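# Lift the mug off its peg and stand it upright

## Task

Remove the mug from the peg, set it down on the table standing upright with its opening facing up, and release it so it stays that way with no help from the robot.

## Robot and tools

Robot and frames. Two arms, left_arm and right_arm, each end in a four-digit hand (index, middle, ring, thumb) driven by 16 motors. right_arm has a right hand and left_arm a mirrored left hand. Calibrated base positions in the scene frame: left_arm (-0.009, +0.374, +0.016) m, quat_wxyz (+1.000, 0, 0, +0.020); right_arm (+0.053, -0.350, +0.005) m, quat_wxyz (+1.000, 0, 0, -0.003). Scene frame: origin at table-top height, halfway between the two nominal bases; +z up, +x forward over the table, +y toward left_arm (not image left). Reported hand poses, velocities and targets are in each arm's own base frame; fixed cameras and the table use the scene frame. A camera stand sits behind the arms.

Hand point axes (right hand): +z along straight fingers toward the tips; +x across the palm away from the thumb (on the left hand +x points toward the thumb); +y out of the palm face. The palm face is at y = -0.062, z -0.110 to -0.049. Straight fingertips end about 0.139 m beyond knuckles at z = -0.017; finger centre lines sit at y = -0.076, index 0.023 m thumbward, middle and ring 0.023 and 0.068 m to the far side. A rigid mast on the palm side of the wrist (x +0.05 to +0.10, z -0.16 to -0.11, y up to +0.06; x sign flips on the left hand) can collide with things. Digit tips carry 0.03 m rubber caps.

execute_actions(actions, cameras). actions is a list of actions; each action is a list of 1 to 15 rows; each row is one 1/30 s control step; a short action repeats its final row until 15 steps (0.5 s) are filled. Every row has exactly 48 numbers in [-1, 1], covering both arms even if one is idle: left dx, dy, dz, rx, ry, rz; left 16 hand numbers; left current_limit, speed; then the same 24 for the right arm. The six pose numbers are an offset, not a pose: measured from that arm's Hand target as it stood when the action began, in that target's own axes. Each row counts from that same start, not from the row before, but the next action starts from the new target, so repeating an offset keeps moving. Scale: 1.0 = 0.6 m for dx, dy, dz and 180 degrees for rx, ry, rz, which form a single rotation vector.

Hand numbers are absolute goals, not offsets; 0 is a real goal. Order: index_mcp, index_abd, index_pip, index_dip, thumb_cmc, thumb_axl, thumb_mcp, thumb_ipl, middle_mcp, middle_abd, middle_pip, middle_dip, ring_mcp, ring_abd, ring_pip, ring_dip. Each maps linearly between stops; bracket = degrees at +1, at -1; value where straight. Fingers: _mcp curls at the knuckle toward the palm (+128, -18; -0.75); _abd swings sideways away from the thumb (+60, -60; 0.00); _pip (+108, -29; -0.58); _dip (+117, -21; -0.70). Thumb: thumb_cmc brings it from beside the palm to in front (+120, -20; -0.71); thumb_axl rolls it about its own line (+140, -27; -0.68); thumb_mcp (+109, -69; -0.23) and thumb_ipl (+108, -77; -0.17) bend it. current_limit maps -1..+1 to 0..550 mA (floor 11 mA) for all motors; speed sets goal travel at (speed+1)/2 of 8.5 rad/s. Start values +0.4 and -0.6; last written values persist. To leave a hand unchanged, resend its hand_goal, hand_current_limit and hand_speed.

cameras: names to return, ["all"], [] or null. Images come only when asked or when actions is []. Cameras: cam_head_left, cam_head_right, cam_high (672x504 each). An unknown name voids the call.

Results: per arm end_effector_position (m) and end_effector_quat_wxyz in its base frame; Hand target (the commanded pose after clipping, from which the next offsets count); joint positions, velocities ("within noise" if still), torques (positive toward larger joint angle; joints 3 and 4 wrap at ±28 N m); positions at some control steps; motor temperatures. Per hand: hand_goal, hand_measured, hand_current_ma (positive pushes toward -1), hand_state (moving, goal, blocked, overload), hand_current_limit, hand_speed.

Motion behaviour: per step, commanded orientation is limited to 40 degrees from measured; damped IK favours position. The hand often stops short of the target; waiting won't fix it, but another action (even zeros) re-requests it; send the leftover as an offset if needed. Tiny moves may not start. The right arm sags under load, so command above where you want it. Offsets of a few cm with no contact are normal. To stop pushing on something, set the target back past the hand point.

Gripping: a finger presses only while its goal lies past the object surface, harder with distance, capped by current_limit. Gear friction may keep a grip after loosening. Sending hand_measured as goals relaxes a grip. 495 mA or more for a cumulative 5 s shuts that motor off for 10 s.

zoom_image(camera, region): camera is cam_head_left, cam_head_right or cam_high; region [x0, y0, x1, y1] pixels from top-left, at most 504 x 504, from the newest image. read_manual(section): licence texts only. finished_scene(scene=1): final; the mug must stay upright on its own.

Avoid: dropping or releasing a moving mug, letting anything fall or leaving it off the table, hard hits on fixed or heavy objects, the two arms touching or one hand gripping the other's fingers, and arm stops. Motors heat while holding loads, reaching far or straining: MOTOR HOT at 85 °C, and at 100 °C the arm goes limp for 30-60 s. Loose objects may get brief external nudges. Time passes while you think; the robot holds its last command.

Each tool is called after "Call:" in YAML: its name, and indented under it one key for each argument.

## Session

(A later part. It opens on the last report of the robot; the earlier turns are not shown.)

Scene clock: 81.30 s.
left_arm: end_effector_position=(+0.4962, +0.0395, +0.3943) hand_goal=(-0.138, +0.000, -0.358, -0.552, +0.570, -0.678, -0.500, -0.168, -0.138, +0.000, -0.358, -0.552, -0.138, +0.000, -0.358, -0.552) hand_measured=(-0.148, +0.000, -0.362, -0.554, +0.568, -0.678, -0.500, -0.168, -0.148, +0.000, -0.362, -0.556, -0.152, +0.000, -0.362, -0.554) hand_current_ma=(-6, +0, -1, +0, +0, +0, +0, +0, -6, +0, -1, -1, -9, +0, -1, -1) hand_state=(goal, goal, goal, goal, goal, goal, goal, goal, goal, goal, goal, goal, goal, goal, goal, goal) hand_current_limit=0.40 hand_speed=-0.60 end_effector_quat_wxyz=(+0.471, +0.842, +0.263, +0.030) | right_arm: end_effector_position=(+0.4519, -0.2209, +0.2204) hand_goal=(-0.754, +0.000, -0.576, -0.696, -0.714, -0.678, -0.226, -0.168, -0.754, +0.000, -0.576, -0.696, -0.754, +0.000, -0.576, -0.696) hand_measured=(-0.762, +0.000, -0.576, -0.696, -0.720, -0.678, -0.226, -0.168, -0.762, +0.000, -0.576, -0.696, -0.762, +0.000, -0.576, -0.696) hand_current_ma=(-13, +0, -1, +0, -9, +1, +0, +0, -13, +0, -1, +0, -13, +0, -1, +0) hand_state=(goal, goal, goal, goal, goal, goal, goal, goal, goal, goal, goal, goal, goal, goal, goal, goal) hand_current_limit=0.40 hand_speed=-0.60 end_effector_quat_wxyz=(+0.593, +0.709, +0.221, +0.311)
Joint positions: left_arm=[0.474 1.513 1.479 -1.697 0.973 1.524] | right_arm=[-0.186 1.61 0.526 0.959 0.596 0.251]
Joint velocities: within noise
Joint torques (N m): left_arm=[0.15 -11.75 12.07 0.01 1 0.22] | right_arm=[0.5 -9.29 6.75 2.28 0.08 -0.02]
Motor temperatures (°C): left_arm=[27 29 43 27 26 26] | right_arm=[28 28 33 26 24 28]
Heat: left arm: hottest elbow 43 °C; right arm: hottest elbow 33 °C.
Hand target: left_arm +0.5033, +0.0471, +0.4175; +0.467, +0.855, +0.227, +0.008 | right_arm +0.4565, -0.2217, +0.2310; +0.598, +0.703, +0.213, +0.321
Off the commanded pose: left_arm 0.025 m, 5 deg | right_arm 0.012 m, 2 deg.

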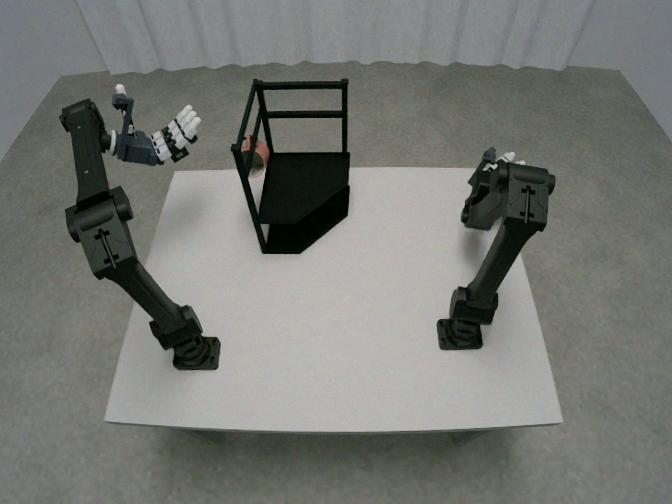

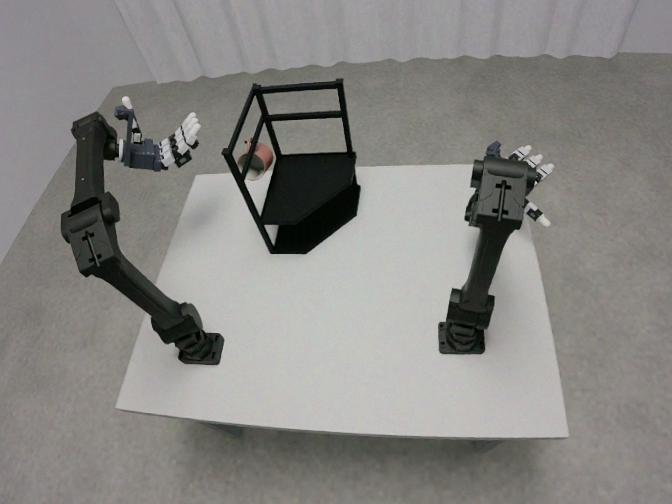

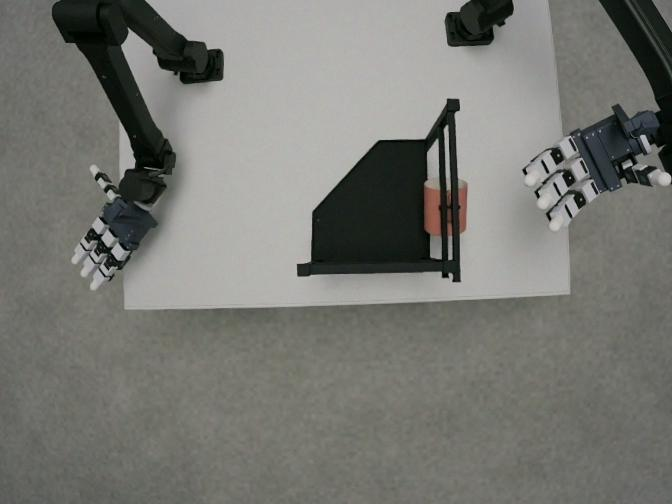

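Call:
execute_actions:
  actions:
    - [[0.0338,-0.0827,0.0717,0,0,0,-0.137,0,-0.358,-0.551,0.571,-0.678,-0.5,-0.168,-0.137,0,-0.358,-0.551,-0.137,0,-0.358,-0.551,0.4,-0.6,0,0,0,0,0,0,-0.754,0,-0.576,-0.696,-0.714,-0.678,-0.226,-0.168,-0.754,0,-0.576,-0.696,-0.754,0,-0.576,-0.696,0.4,-0.6]]
    - [[0.0338,-0.0827,0.0717,0,0,0,-0.137,0,-0.358,-0.551,0.571,-0.678,-0.5,-0.168,-0.137,0,-0.358,-0.551,-0.137,0,-0.358,-0.551,0.4,-0.6,0,0,0,0,0,0,-0.754,0,-0.576,-0.696,-0.714,-0.678,-0.226,-0.168,-0.754,0,-0.576,-0.696,-0.754,0,-0.576,-0.696,0.4,-0.6]]
    - [[0.0338,-0.0827,0.0717,0,0,0,-0.137,0,-0.358,-0.551,0.571,-0.678,-0.5,-0.168,-0.137,0,-0.358,-0.551,-0.137,0,-0.358,-0.551,0.4,-0.6,0,0,0,0,0,0,-0.754,0,-0.576,-0.696,-0.714,-0.678,-0.226,-0.168,-0.754,0,-0.576,-0.696,-0.754,0,-0.576,-0.696,0.4,-0.6]]
  cameras: ["all"]

Call:
zoom_image:
  camera: "cam_head_left"
  region: [130, 80, 310, 230]

Call:
zoom_image:
  camera: "cam_high"
  region: [400, 120, 650, 290]

Scene clock: 91.50 s.
left_arm: end_effector_position=(+0.5288, +0.0419, +0.2087) hand_goal=(-0.138, +0.000, -0.358, -0.552, +0.570, -0.678, -0.500, -0.168, -0.138, +0.000, -0.358, -0.552, -0.138, +0.000, -0.358, -0.552) hand_measured=(-0.148, +0.000, -0.362, -0.554, +0.568, -0.678, -0.500, -0.168, -0.148, +0.000, -0.362, -0.556, -0.152, +0.000, -0.362, -0.554) hand_current_ma=(-6, +0, -1, +0, +0, +0, +0, +0, -6, +0, -1, -1, -9, +0, -1, -1) hand_state=(goal, goal, goal, goal, goal, goal, goal, goal, goal, goal, goal, goal, goal, goal, goal, goal) hand_current_limit=0.40 hand_speed=-0.60 end_effector_quat_wxyz=(+0.467, +0.854, +0.230, +0.005) | right_arm: end_effector_position=(+0.4519, -0.2209, +0.2204) hand_goal=(-0.754, +0.000, -0.576, -0.696, -0.714, -0.678, -0.226, -0.168, -0.754, +0.000, -0.576, -0.696, -0.754, +0.000, -0.576, -0.696) hand_measured=(-0.762, +0.000, -0.576, -0.696, -0.720, -0.678, -0.226, -0.168, -0.762, +0.000, -0.576, -0.696, -0.762, +0.000, -0.576, -0.696) hand_current_ma=(-13, +0, -1, +0, -9, +1, +0, +0, -13, +0, -1, +0, -13, +0, -1, +0) hand_state=(goal, goal, goal, goal, goal, goal, goal, goal, goal, goal, goal, goal, goal, goal, goal, goal) hand_current_limit=0.40 hand_speed=-0.60 end_effector_quat_wxyz=(+0.593, +0.709, +0.221, +0.311)
Joint positions: left_arm=[0.449 1.768 1.296 -1.349 0.95 1.622] | right_arm=[-0.186 1.61 0.526 0.959 0.596 0.251]
Joint torques (N m): left_arm=[-1.2 -14.45 6.31 0.46 1.15 0.07] | right_arm=[0.26 -9.41 6.72 2.33 0.08 -0.02]
Heat: left arm: hottest elbow 47 °C; right arm: hottest elbow 33 °C.
Hand target: left_arm +0.5305, +0.0372, +0.2134; +0.467, +0.855, +0.227, +0.008 | right_arm +0.4565, -0.2217, +0.2310; +0.598, +0.703, +0.213, +0.321
Off the commanded pose: left_arm 0.007 m, 1 deg | right_arm 0.012 m, 2 deg.
Step readings (end_effector_position of left_arm | right_arm):
0: (+0.4962, +0.0395, +0.3943) | (+0.4519, -0.2209, +0.2204)
1: (+0.4962, +0.0395, +0.3941) | (+0.4519, -0.2209, +0.2204)
2: (+0.4961, +0.0395, +0.3926) | (+0.4519, -0.2209, +0.2204)
4: (+0.4974, +0.0400, +0.3863) | (+0.4519, -0.2209, +0.2204)
8: (+0.5068, +0.0445, +0.3596) | (+0.4519, -0.2209, +0.2204)
15: (+0.5138, +0.0480, +0.3376) | (+0.4519, -0.2209, +0.2204)
16: (+0.5137, +0.0479, +0.3377) | (+0.4519, -0.2209, +0.2204)
17: (+0.5142, +0.0481, +0.3367) | (+0.4519, -0.2209, +0.2204)
19: (+0.5151, +0.0479, +0.3292) | (+0.4519, -0.2209, +0.2204)
23: (+0.5160, +0.0461, +0.3005) | (+0.4519, -0.2209, +0.2204)
30: (+0.5202, +0.0455, +0.2793) | (+0.4519, -0.2209, +0.2204)
31: (+0.5205, +0.0454, +0.2792) | (+0.4519, -0.2209, +0.2204)
32: (+0.5213, +0.0454, +0.2776) | (+0.4519, -0.2209, +0.2204)
34: (+0.5222, +0.0440, +0.2687) | (+0.4519, -0.2209, +0.2204)
38: (+0.5236, +0.0424, +0.2351) | (+0.4519, -0.2209, +0.2204)
45: (+0.5277, +0.0420, +0.2086) | (+0.4519, -0.2209, +0.2204)

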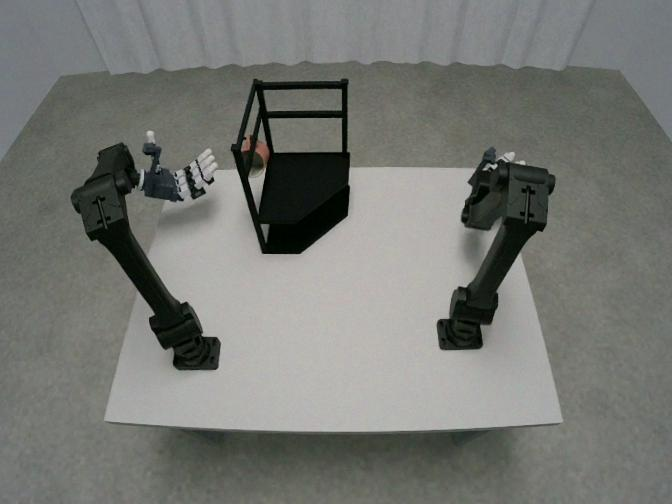

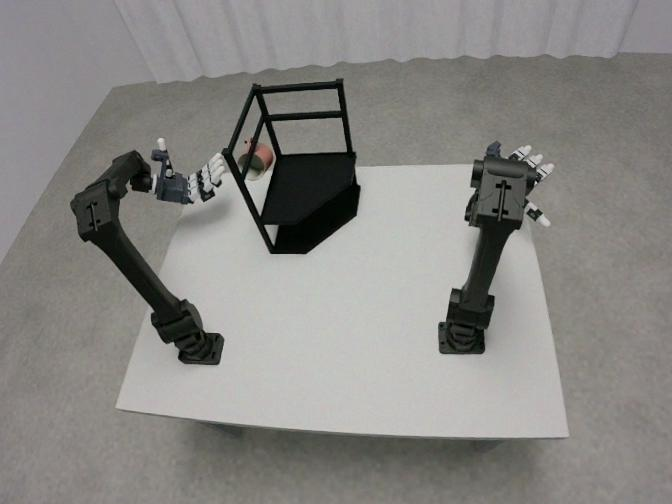

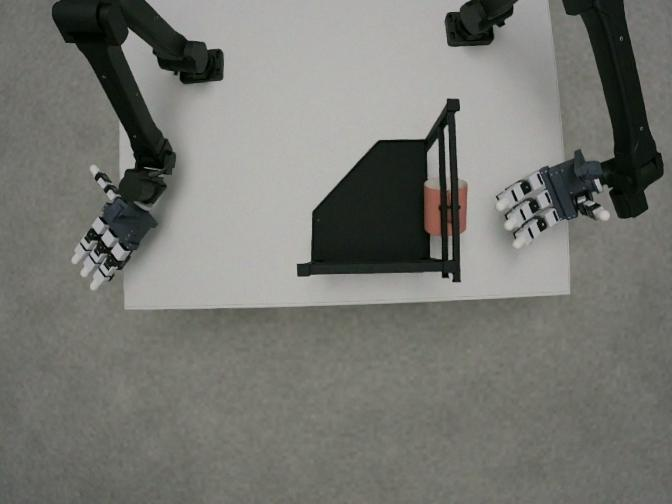

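Scaled by 2.800 from the camera's 672x504 image, which has a finer 960x720 frame.

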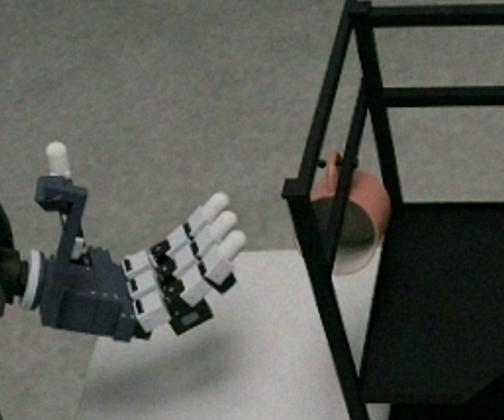

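Scaled by 2.016 from the camera's 672x504 image, which has a finer 960x720 frame.

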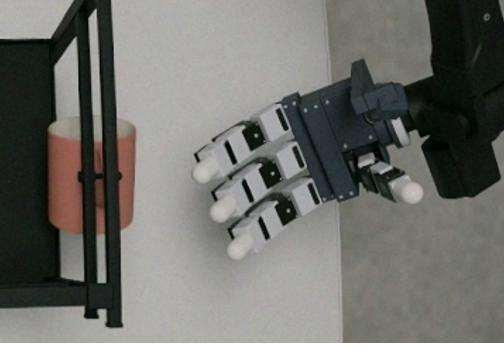

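Call:
execute_actions:
  actions:
    - [[0,0,0,0.0501,-0.0334,0.0285,-0.507,0,0.007,-0.377,0.571,-0.678,-0.5,-0.168,-0.507,0,0.007,-0.377,-0.507,0,0.007,-0.377,0.4,-0.6,0,0,0,0,0,0,-0.754,0,-0.576,-0.696,-0.714,-0.678,-0.226,-0.168,-0.754,0,-0.576,-0.696,-0.754,0,-0.576,-0.696,0.4,-0.6]]
    - [[0,0,0,0.0501,-0.0334,0.0285,-0.507,0,0.007,-0.377,0.571,-0.678,-0.5,-0.168,-0.507,0,0.007,-0.377,-0.507,0,0.007,-0.377,0.4,-0.6,0,0,0,0,0,0,-0.754,0,-0.576,-0.696,-0.714,-0.678,-0.226,-0.168,-0.754,0,-0.576,-0.696,-0.754,0,-0.576,-0.696,0.4,-0.6]]
    - [[-0.0208,0.054,0.0922,0,0,0,-0.507,0,0.007,-0.377,0.571,-0.678,-0.5,-0.168,-0.507,0,0.007,-0.377,-0.507,0,0.007,-0.377,0.4,-0.6,0,0,0,0,0,0,-0.754,0,-0.576,-0.696,-0.714,-0.678,-0.226,-0.168,-0.754,0,-0.576,-0.696,-0.754,0,-0.576,-0.696,0.4,-0.6]]
  cameras: ["all"]

Call:
zoom_image:
  camera: "cam_head_left"
  region: [170, 90, 300, 220]

Call:
zoom_image:
  camera: "cam_high"
  region: [400, 130, 600, 280]

Call:
zoom_image:
  camera: "cam_head_right"
  region: [170, 90, 300, 220]

Scene clock: 124.77 s.
left_arm: end_effector_position=(+0.5229, -0.0284, +0.1843) hand_goal=(-0.508, +0.000, +0.006, -0.378, +0.570, -0.678, -0.500, -0.168, -0.508, +0.000, +0.006, -0.378, -0.508, +0.000, +0.006, -0.378) hand_measured=(-0.514, +0.000, +0.000, -0.380, +0.568, -0.678, -0.500, -0.168, -0.514, +0.000, -0.002, -0.382, -0.516, +0.000, -0.002, -0.382) hand_current_ma=(-3, +0, -3, -1, +0, +0, +0, +0, -2, +0, -3, -1, -3, +0, -3, -1) hand_state=(goal, goal, goal, goal, goal, goal, goal, goal, goal, goal, goal, goal, goal, goal, goal, goal) hand_current_limit=0.40 hand_speed=-0.60 end_effector_quat_wxyz=(+0.348, +0.929, +0.094, -0.088) | right_arm: end_effector_position=(+0.4519, -0.2209, +0.2204) hand_goal=(-0.754, +0.000, -0.576, -0.696, -0.714, -0.678, -0.226, -0.168, -0.754, +0.000, -0.576, -0.696, -0.754, +0.000, -0.576, -0.696) hand_measured=(-0.762, +0.000, -0.576, -0.696, -0.720, -0.678, -0.226, -0.168, -0.762, +0.000, -0.576, -0.696, -0.762, +0.000, -0.576, -0.696) hand_current_ma=(-13, +0, -1, +0, -9, +1, +0, +0, -13, +0, -1, +0, -13, +0, -1, +0) hand_state=(goal, goal, goal, goal, goal, goal, goal, goal, goal, goal, goal, goal, goal, goal, goal, goal) hand_current_limit=0.40 hand_speed=-0.60 end_effector_quat_wxyz=(+0.593, +0.709, +0.221, +0.311)
Joint positions: left_arm=[0.288 1.848 1.467 -1.552 0.652 1.78] | right_arm=[-0.186 1.61 0.526 0.959 0.596 0.251]
Joint torques (N m): left_arm=[0.21 -17.49 6.01 0.24 0.96 0.02] | right_arm=[0.38 -9.41 6.75 2.37 0.1 -0.01]
Heat: left arm: hottest elbow 41 °C; right arm: hottest elbow 34 °C.
Hand target: left_arm +0.5220, -0.0248, +0.1948; +0.346, +0.930, +0.098, -0.075 | right_arm +0.4565, -0.2217, +0.2310; +0.598, +0.703, +0.213, +0.321
Off the commanded pose: left_arm 0.011 m, 2 deg | right_arm 0.012 m, 2 deg.
Step readings (end_effector_position of left_arm | right_arm):
0: (+0.5288, +0.0419, +0.2086) | (+0.4519, -0.2209, +0.2204)
1: (+0.5286, +0.0419, +0.2082) | (+0.4519, -0.2209, +0.2204)
2: (+0.5264, +0.0414, +0.2049) | (+0.4519, -0.2209, +0.2204)
4: (+0.5188, +0.0390, +0.1975) | (+0.4519, -0.2209, +0.2204)
8: (+0.5157, +0.0381, +0.1955) | (+0.4519, -0.2209, +0.2204)
15: (+0.5178, +0.0375, +0.1995) | (+0.4519, -0.2209, +0.2204)
16: (+0.5172, +0.0374, +0.1994) | (+0.4519, -0.2209, +0.2204)
17: (+0.5151, +0.0374, +0.1969) | (+0.4519, -0.2209, +0.2204)
19: (+0.5128, +0.0386, +0.1934) | (+0.4519, -0.2209, +0.2204)
23: (+0.5179, +0.0397, +0.1974) | (+0.4519, -0.2209, +0.2204)
30: (+0.5185, +0.0364, +0.2016) | (+0.4519, -0.2209, +0.2204)
31: (+0.5184, +0.0358, +0.2014) | (+0.4519, -0.2209, +0.2204)
32: (+0.5193, +0.0332, +0.2011) | (+0.4519, -0.2209, +0.2204)
34: (+0.5233, +0.0269, +0.1984) | (+0.4519, -0.2209, +0.2204)
38: (+0.5208, -0.0045, +0.1876) | (+0.4519, -0.2209, +0.2204)
45: (+0.5215, -0.0294, +0.1812) | (+0.4519, -0.2209, +0.2204)

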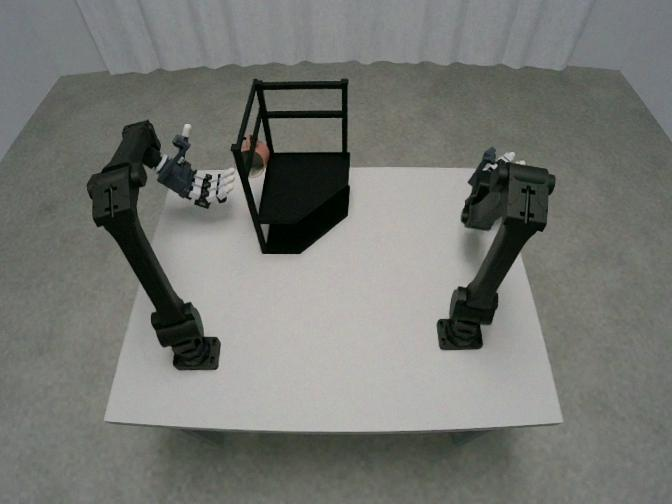

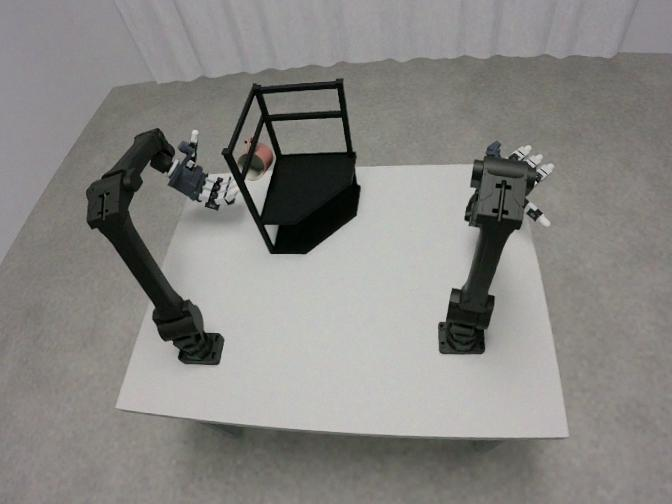

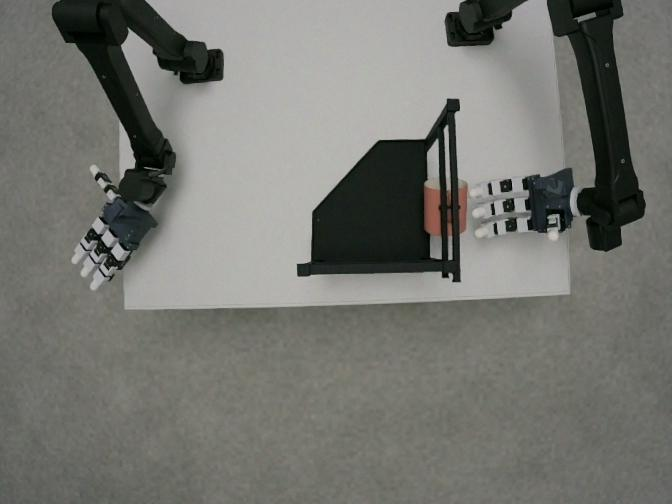

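Scaled by 3.877 from the camera's 672x504 image, which has a finer 960x720 frame.

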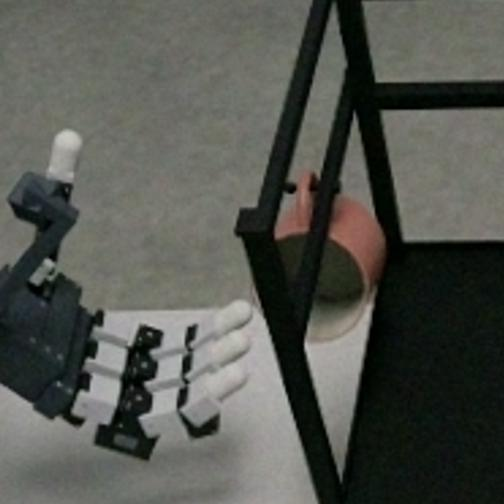

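Scaled by 2.520 from the camera's 672x504 image, which has a finer 960x720 frame.

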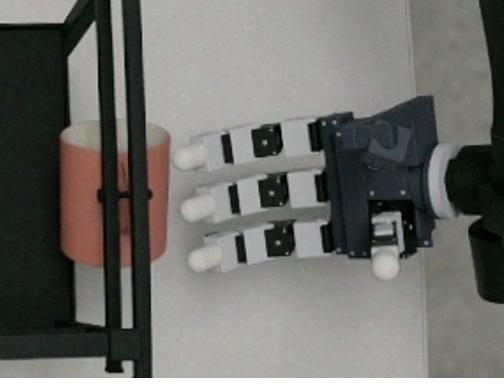

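Scaled by 3.877 from the camera's 672x504 image, which has a finer 960x720 frame.

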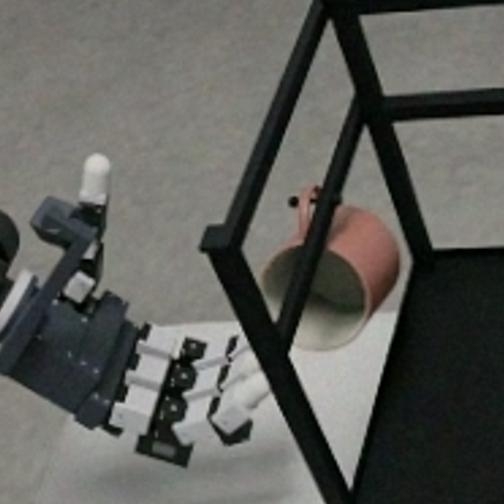

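Call:
execute_actions:
  actions:
    - [[-0.0228,0.0595,0.0343,0.0029,-0.0087,0.0104,-0.507,0,0.007,-0.377,0.571,-0.678,-0.5,-0.168,-0.507,0,0.007,-0.377,-0.507,0,0.007,-0.377,0.4,-0.6,0,0,0,0,0,0,-0.754,0,-0.576,-0.696,-0.714,-0.678,-0.226,-0.168,-0.754,0,-0.576,-0.696,-0.754,0,-0.576,-0.696,0.4,-0.6]]
    - [[-0.0228,0.0595,0.0343,0.0029,-0.0087,0.0104,-0.507,0,0.007,-0.377,0.571,-0.678,-0.5,-0.168,-0.507,0,0.007,-0.377,-0.507,0,0.007,-0.377,0.4,-0.6,0,0,0,0,0,0,-0.754,0,-0.576,-0.696,-0.714,-0.678,-0.226,-0.168,-0.754,0,-0.576,-0.696,-0.754,0,-0.576,-0.696,0.4,-0.6]]
  cameras: ["all"]

Call:
zoom_image:
  camera: "cam_head_left"
  region: [170, 90, 300, 220]

Call:
zoom_image:
  camera: "cam_high"
  region: [400, 130, 600, 280]

Call:
zoom_image:
  camera: "cam_head_right"
  region: [170, 90, 300, 220]

Scene clock: 129.37 s.
left_arm: end_effector_position=(+0.5086, -0.1089, +0.2057) hand_goal=(-0.508, +0.000, +0.006, -0.378, +0.570, -0.678, -0.500, -0.168, -0.508, +0.000, +0.006, -0.378, -0.508, +0.000, +0.006, -0.378) hand_measured=(-0.514, +0.000, +0.000, -0.380, +0.568, -0.678, -0.500, -0.168, -0.514, +0.000, -0.002, -0.382, -0.516, +0.000, -0.002, -0.382) hand_current_ma=(-3, +0, -3, -1, +0, +0, +0, +0, -2, +0, -3, -1, -3, +0, -3, -1) hand_state=(goal, goal, goal, goal, goal, goal, goal, goal, goal, goal, goal, goal, goal, goal, goal, goal) hand_current_limit=0.40 hand_speed=-0.60 end_effector_quat_wxyz=(+0.343, +0.932, +0.056, -0.100) | right_arm: end_effector_position=(+0.4519, -0.2209, +0.2204) hand_goal=(-0.754, +0.000, -0.576, -0.696, -0.714, -0.678, -0.226, -0.168, -0.754, +0.000, -0.576, -0.696, -0.754, +0.000, -0.576, -0.696) hand_measured=(-0.762, +0.000, -0.576, -0.696, -0.720, -0.678, -0.226, -0.168, -0.762, +0.000, -0.576, -0.696, -0.762, +0.000, -0.576, -0.696) hand_current_ma=(-13, +0, -1, +0, -9, +1, +0, +0, -13, +0, -1, +0, -13, +0, -1, +0) hand_state=(goal, goal, goal, goal, goal, goal, goal, goal, goal, goal, goal, goal, goal, goal, goal, goal) hand_current_limit=0.40 hand_speed=-0.60 end_effector_quat_wxyz=(+0.593, +0.709, +0.221, +0.311)
Joint positions: left_arm=[0.136 1.776 1.428 -1.529 0.674 1.694] | right_arm=[-0.186 1.61 0.526 0.959 0.596 0.251]
Joint torques (N m): left_arm=[0.26 -16.91 6.34 0.25 1 0] | right_arm=[0.38 -9.29 6.75 2.29 0.08 -0.01]
Heat: left arm: hottest elbow 41 °C; right arm: hottest elbow 34 °C.
Hand target: left_arm +0.5075, -0.1081, +0.2147; +0.342, +0.933, +0.058, -0.090 | right_arm +0.4565, -0.2217, +0.2310; +0.598, +0.703, +0.213, +0.321
Off the commanded pose: left_arm 0.009 m, 1 deg | right_arm 0.012 m, 2 deg.
Step readings (end_effector_position of left_arm | right_arm):
0: (+0.5230, -0.0283, +0.1842) | (+0.4519, -0.2209, +0.2204)
1: (+0.5230, -0.0283, +0.1842) | (+0.4519, -0.2209, +0.2204)
2: (+0.5231, -0.0288, +0.1844) | (+0.4519, -0.2209, +0.2204)
4: (+0.5214, -0.0324, +0.1849) | (+0.4519, -0.2209, +0.2204)
8: (+0.5174, -0.0505, +0.1900) | (+0.4519, -0.2209, +0.2204)
15: (+0.5162, -0.0671, +0.1962) | (+0.4519, -0.2209, +0.2204)
16: (+0.5163, -0.0670, +0.1962) | (+0.4519, -0.2209, +0.2204)
17: (+0.5164, -0.0682, +0.1963) | (+0.4519, -0.2209, +0.2204)
19: (+0.5153, -0.0720, +0.1963) | (+0.4519, -0.2209, +0.2204)
23: (+0.5104, -0.0920, +0.2001) | (+0.4519, -0.2209, +0.2204)
30: (+0.5079, -0.1091, +0.2060) | (+0.4519, -0.2209, +0.2204)

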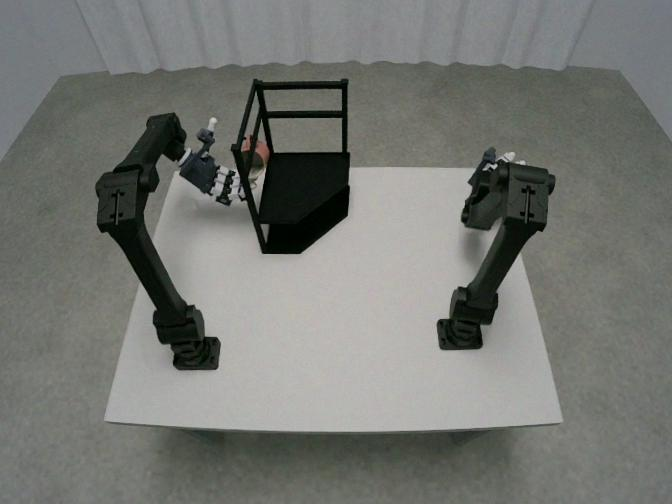

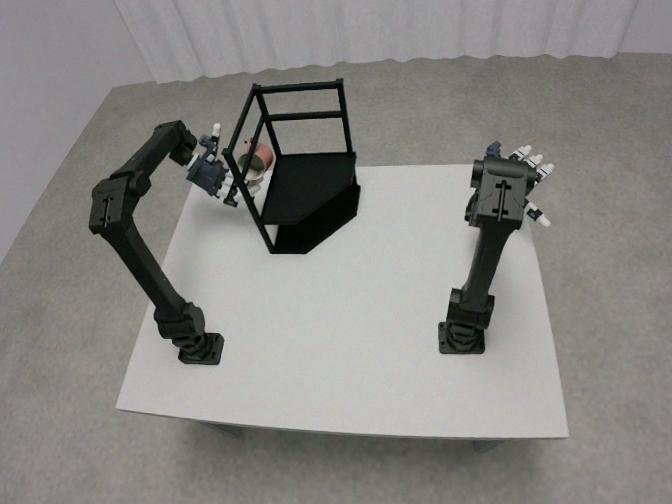

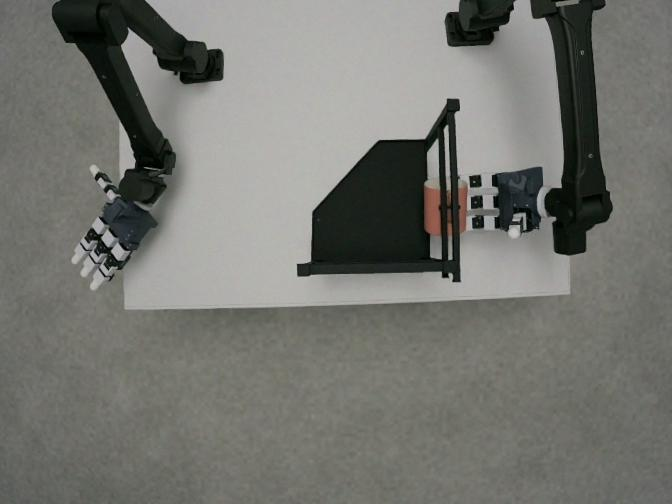

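Scaled by 3.877 from the camera's 672x504 image, which has a finer 960x720 frame.

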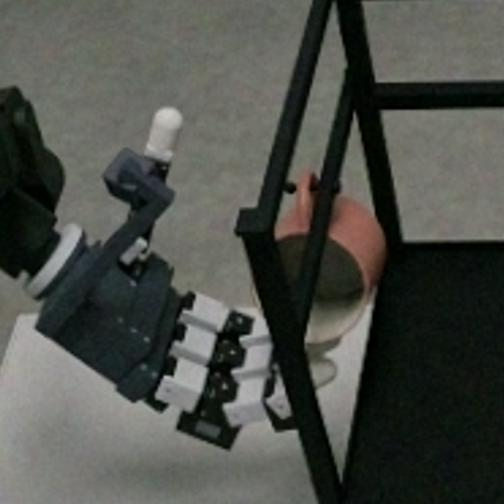

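Scaled by 2.520 from the camera's 672x504 image, which has a finer 960x720 frame.

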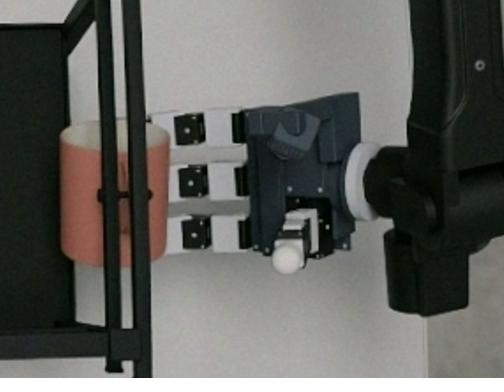

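Scaled by 3.877 from the camera's 672x504 image, which has a finer 960x720 frame.

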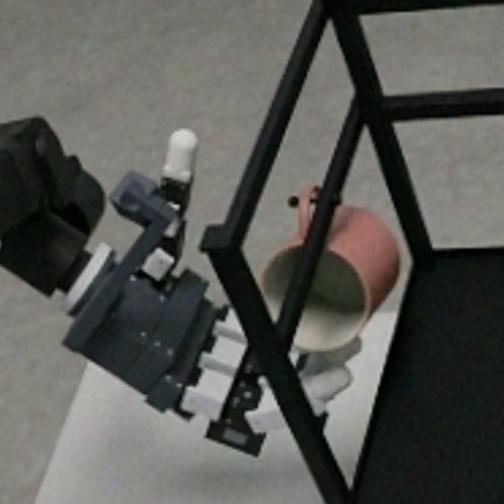

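Call:
execute_actions:
  actions:
    - [[-0.0162,0.0482,0.0172,0.0029,-0.0087,0.0104,-0.507,0,0.007,-0.377,0.571,-0.678,-0.5,-0.168,-0.507,0,0.007,-0.377,-0.507,0,0.007,-0.377,0.4,-0.6,0,0,0,0,0,0,-0.754,0,-0.576,-0.696,-0.714,-0.678,-0.226,-0.168,-0.754,0,-0.576,-0.696,-0.754,0,-0.576,-0.696,0.4,-0.6]]
  cameras: ["all"]

Call:
zoom_image:
  camera: "cam_head_left"
  region: [190, 100, 300, 210]

Call:
zoom_image:
  camera: "cam_high"
  region: [400, 130, 560, 270]

Call:
zoom_image:
  camera: "cam_head_right"
  region: [190, 100, 300, 210]

Scene clock: 131.50 s.
left_arm: end_effector_position=(+0.5020, -0.1360, +0.2123) hand_goal=(-0.508, +0.000, +0.006, -0.378, +0.570, -0.678, -0.500, -0.168, -0.508, +0.000, +0.006, -0.378, -0.508, +0.000, +0.006, -0.378) hand_measured=(-0.514, +0.000, +0.000, -0.380, +0.568, -0.678, -0.500, -0.168, -0.514, +0.000, -0.002, -0.382, -0.516, +0.000, -0.002, -0.382) hand_current_ma=(-3, +0, -3, -1, +0, +0, +0, +0, -2, +0, -3, -1, -3, +0, -3, -1) hand_state=(goal, goal, goal, goal, goal, goal, goal, goal, goal, goal, goal, goal, goal, goal, goal, goal) hand_current_limit=0.40 hand_speed=-0.60 end_effector_quat_wxyz=(+0.340, +0.933, +0.038, -0.107) | right_arm: end_effector_position=(+0.4519, -0.2209, +0.2204) hand_goal=(-0.754, +0.000, -0.576, -0.696, -0.714, -0.678, -0.226, -0.168, -0.754, +0.000, -0.576, -0.696, -0.754, +0.000, -0.576, -0.696) hand_measured=(-0.762, +0.000, -0.576, -0.696, -0.720, -0.678, -0.226, -0.168, -0.762, +0.000, -0.576, -0.696, -0.762, +0.000, -0.576, -0.696) hand_current_ma=(-13, +0, -1, +0, -9, +1, +0, +0, -13, +0, -1, +0, -13, +0, -1, +0) hand_state=(goal, goal, goal, goal, goal, goal, goal, goal, goal, goal, goal, goal, goal, goal, goal, goal) hand_current_limit=0.40 hand_speed=-0.60 end_effector_quat_wxyz=(+0.593, +0.709, +0.221, +0.311)
Joint positions: left_arm=[0.083 1.761 1.428 -1.532 0.677 1.677] | right_arm=[-0.186 1.61 0.526 0.959 0.596 0.251]
Joint torques (N m): left_arm=[-0.38 -17.2 7.32 -0.13 0.95 0.06] | right_arm=[0.32 -9.41 6.72 2.32 0.07 -0.02]
Heat: left arm: hottest elbow 41 °C; right arm: hottest elbow 34 °C.
Hand target: left_arm +0.5016, -0.1373, +0.2271; +0.340, +0.935, +0.037, -0.098 | right_arm +0.4565, -0.2217, +0.2310; +0.598, +0.703, +0.213, +0.321
Off the commanded pose: left_arm 0.015 m, 1 deg | right_arm 0.012 m, 2 deg.
Step readings (end_effector_position of left_arm | right_arm):
0: (+0.5086, -0.1089, +0.2057) | (+0.4519, -0.2209, +0.2204)
1: (+0.5086, -0.1089, +0.2057) | (+0.4519, -0.2209, +0.2204)
2: (+0.5085, -0.1097, +0.2056) | (+0.4519, -0.2209, +0.2204)
4: (+0.5082, -0.1121, +0.2061) | (+0.4519, -0.2209, +0.2204)
8: (+0.5052, -0.1248, +0.2090) | (+0.4519, -0.2209, +0.2204)
15: (+0.5018, -0.1360, +0.2124) | (+0.4519, -0.2209, +0.2204)

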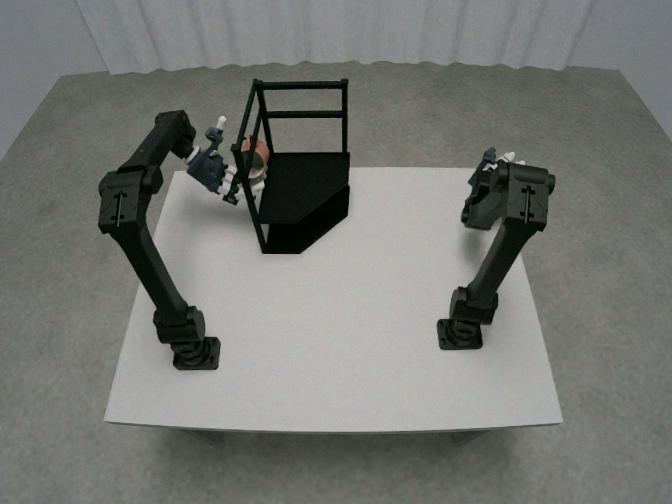

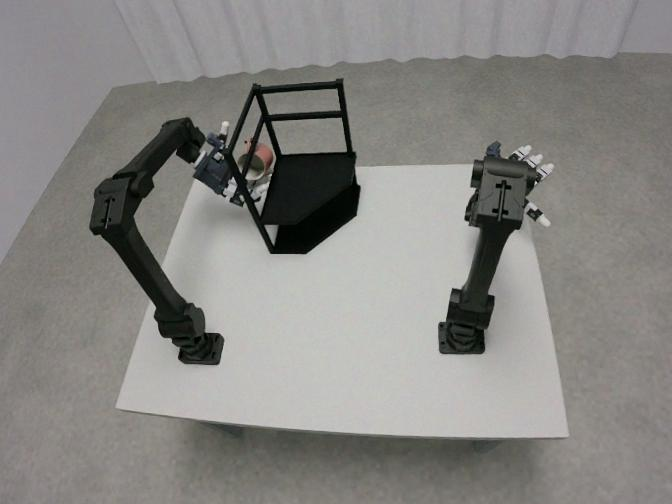

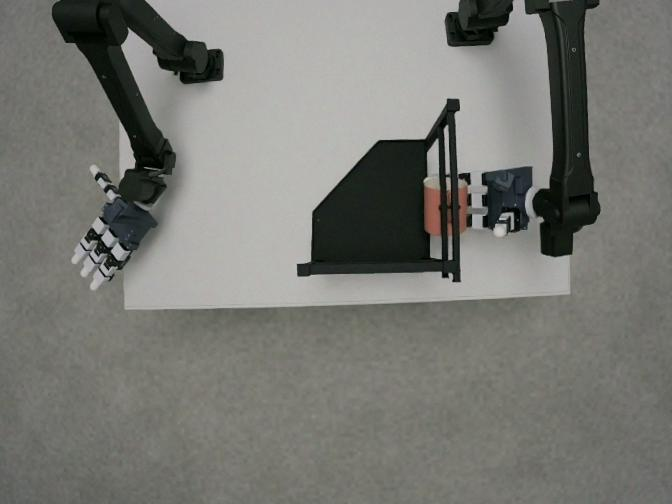

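Scaled by 4.582 from the camera's 672x504 image, which has a finer 960x720 frame.

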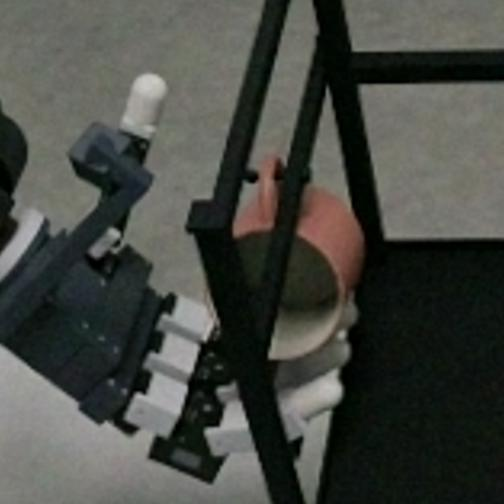

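Scaled by 3.150 from the camera's 672x504 image, which has a finer 960x720 frame.

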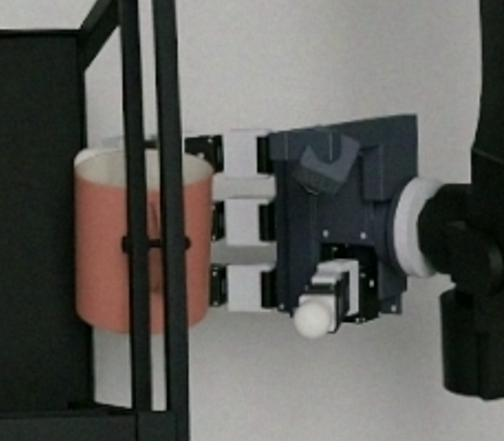

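Scaled by 4.582 from the camera's 672x504 image, which has a finer 960x720 frame.

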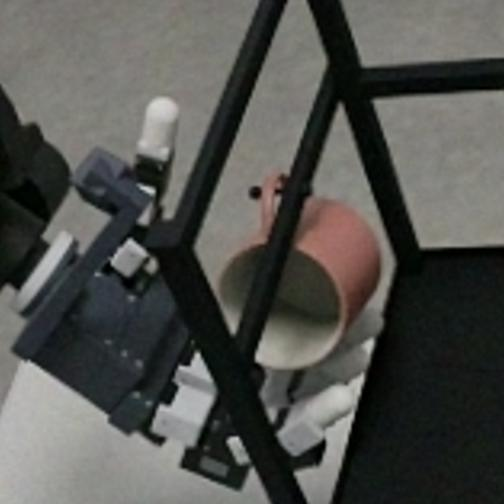

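Call:
execute_actions:
  actions:
    - [[-0.012,0.0472,0.0037,0.0017,-0.0052,0.0062,-0.507,0,0.007,-0.377,0.571,-0.678,-0.5,-0.168,-0.507,0,0.007,-0.377,-0.507,0,0.007,-0.377,0.4,-0.6,0,0,0,0,0,0,-0.754,0,-0.576,-0.696,-0.714,-0.678,-0.226,-0.168,-0.754,0,-0.576,-0.696,-0.754,0,-0.576,-0.696,0.4,-0.6]]
  cameras: ["all"]

Call:
zoom_image:
  camera: "cam_head_left"
  region: [190, 100, 300, 210]

Call:
zoom_image:
  camera: "cam_high"
  region: [400, 130, 560, 270]

Call:
zoom_image:
  camera: "cam_head_right"
  region: [190, 100, 300, 210]

Scene clock: 133.40 s.
left_arm: end_effector_position=(+0.4933, -0.1551, +0.2223) hand_goal=(-0.508, +0.000, +0.006, -0.378, +0.570, -0.678, -0.500, -0.168, -0.508, +0.000, +0.006, -0.378, -0.508, +0.000, +0.006, -0.378) hand_measured=(-0.518, -0.006, +0.006, -0.378, +0.568, -0.678, -0.500, -0.168, -0.514, +0.000, +0.000, -0.382, -0.516, +0.000, +0.000, -0.382) hand_current_ma=(-5, -1, +0, +0, +0, +0, +0, +0, -2, +0, -3, -1, -3, +0, -3, -1) hand_state=(goal, goal, goal, goal, goal, goal, goal, goal, goal, goal, goal, goal, goal, goal, goal, goal) hand_current_limit=0.40 hand_speed=-0.60 end_effector_quat_wxyz=(+0.339, +0.932, +0.034, -0.121) | right_arm: end_effector_position=(+0.4519, -0.2209, +0.2204) hand_goal=(-0.754, +0.000, -0.576, -0.696, -0.714, -0.678, -0.226, -0.168, -0.754, +0.000, -0.576, -0.696, -0.754, +0.000, -0.576, -0.696) hand_measured=(-0.762, +0.000, -0.576, -0.696, -0.720, -0.678, -0.226, -0.168, -0.762, +0.000, -0.576, -0.696, -0.762, +0.000, -0.576, -0.696) hand_current_ma=(-13, +0, -1, +0, -9, +1, +0, +0, -13, +0, -1, +0, -13, +0, -1, +0) hand_state=(goal, goal, goal, goal, goal, goal, goal, goal, goal, goal, goal, goal, goal, goal, goal, goal) hand_current_limit=0.40 hand_speed=-0.60 end_effector_quat_wxyz=(+0.593, +0.709, +0.221, +0.311)
Joint positions: left_arm=[0.045 1.742 1.428 -1.558 0.682 1.65] | right_arm=[-0.186 1.61 0.526 0.959 0.596 0.251]
Joint torques (N m): left_arm=[-1.38 -16.09 9.47 -0.16 1.03 0.13] | right_arm=[0.32 -9.11 6.68 2.36 0.08 -0.02]
Heat: left arm: hottest elbow 42 °C; right arm: hottest elbow 34 °C.
Hand target: left_arm +0.4981, -0.1604, +0.2447; +0.339, +0.935, +0.025, -0.102 | right_arm +0.4565, -0.2217, +0.2310; +0.598, +0.703, +0.213, +0.321
Off the commanded pose: left_arm 0.024 m, 2 deg | right_arm 0.012 m, 2 deg.
Step readings (end_effector_position of left_arm | right_arm):
0: (+0.5020, -0.1360, +0.2123) | (+0.4519, -0.2209, +0.2204)
1: (+0.5021, -0.1360, +0.2123) | (+0.4519, -0.2209, +0.2204)
2: (+0.5017, -0.1366, +0.2126) | (+0.4519, -0.2209, +0.2204)
4: (+0.5002, -0.1390, +0.2137) | (+0.4519, -0.2209, +0.2204)
8: (+0.4956, -0.1498, +0.2183) | (+0.4519, -0.2209, +0.2204)
15: (+0.4936, -0.1540, +0.2223) | (+0.4519, -0.2209, +0.2204)

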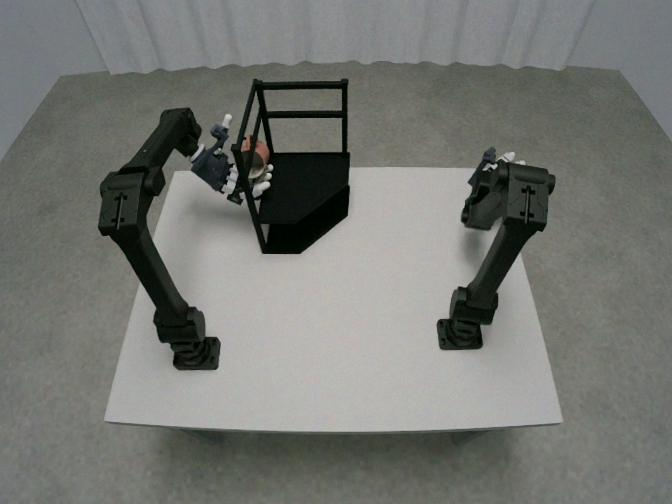

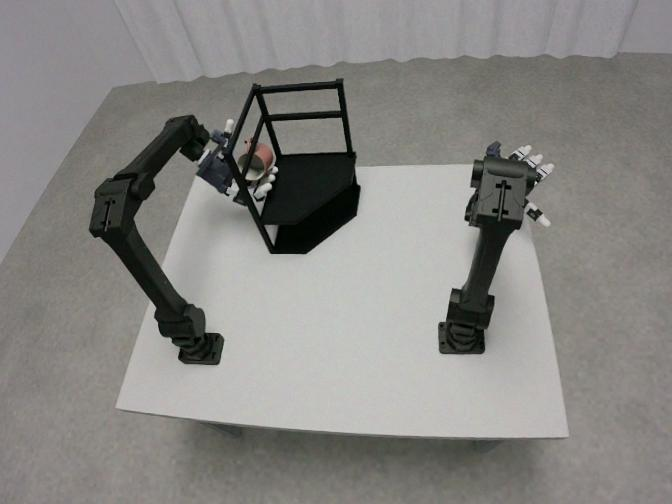

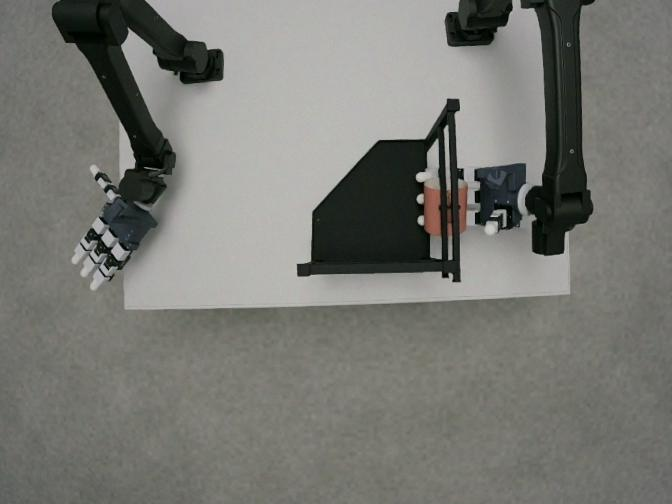

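Scaled by 4.582 from the camera's 672x504 image, which has a finer 960x720 frame.

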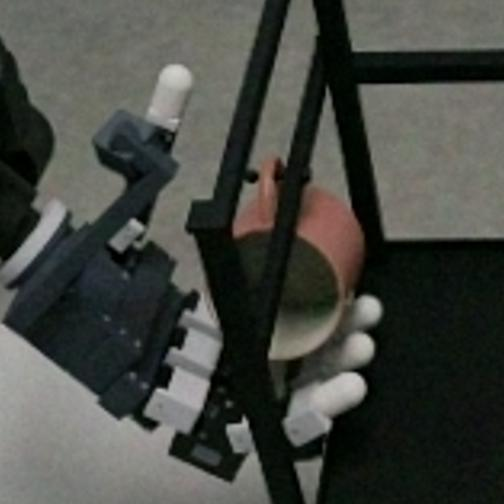

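Scaled by 3.150 from the camera's 672x504 image, which has a finer 960x720 frame.

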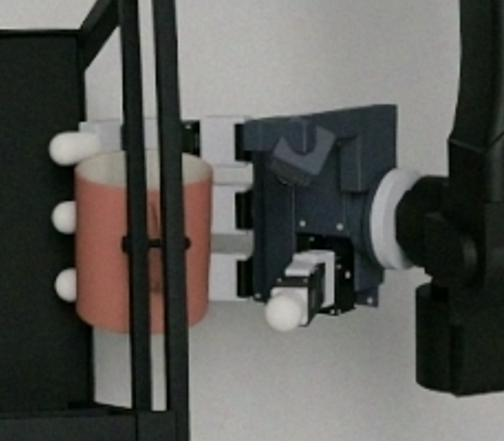

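Scaled by 4.582 from the camera's 672x504 image, which has a finer 960x720 frame.

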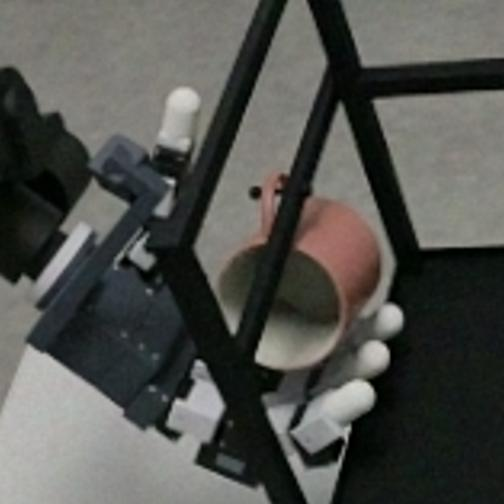

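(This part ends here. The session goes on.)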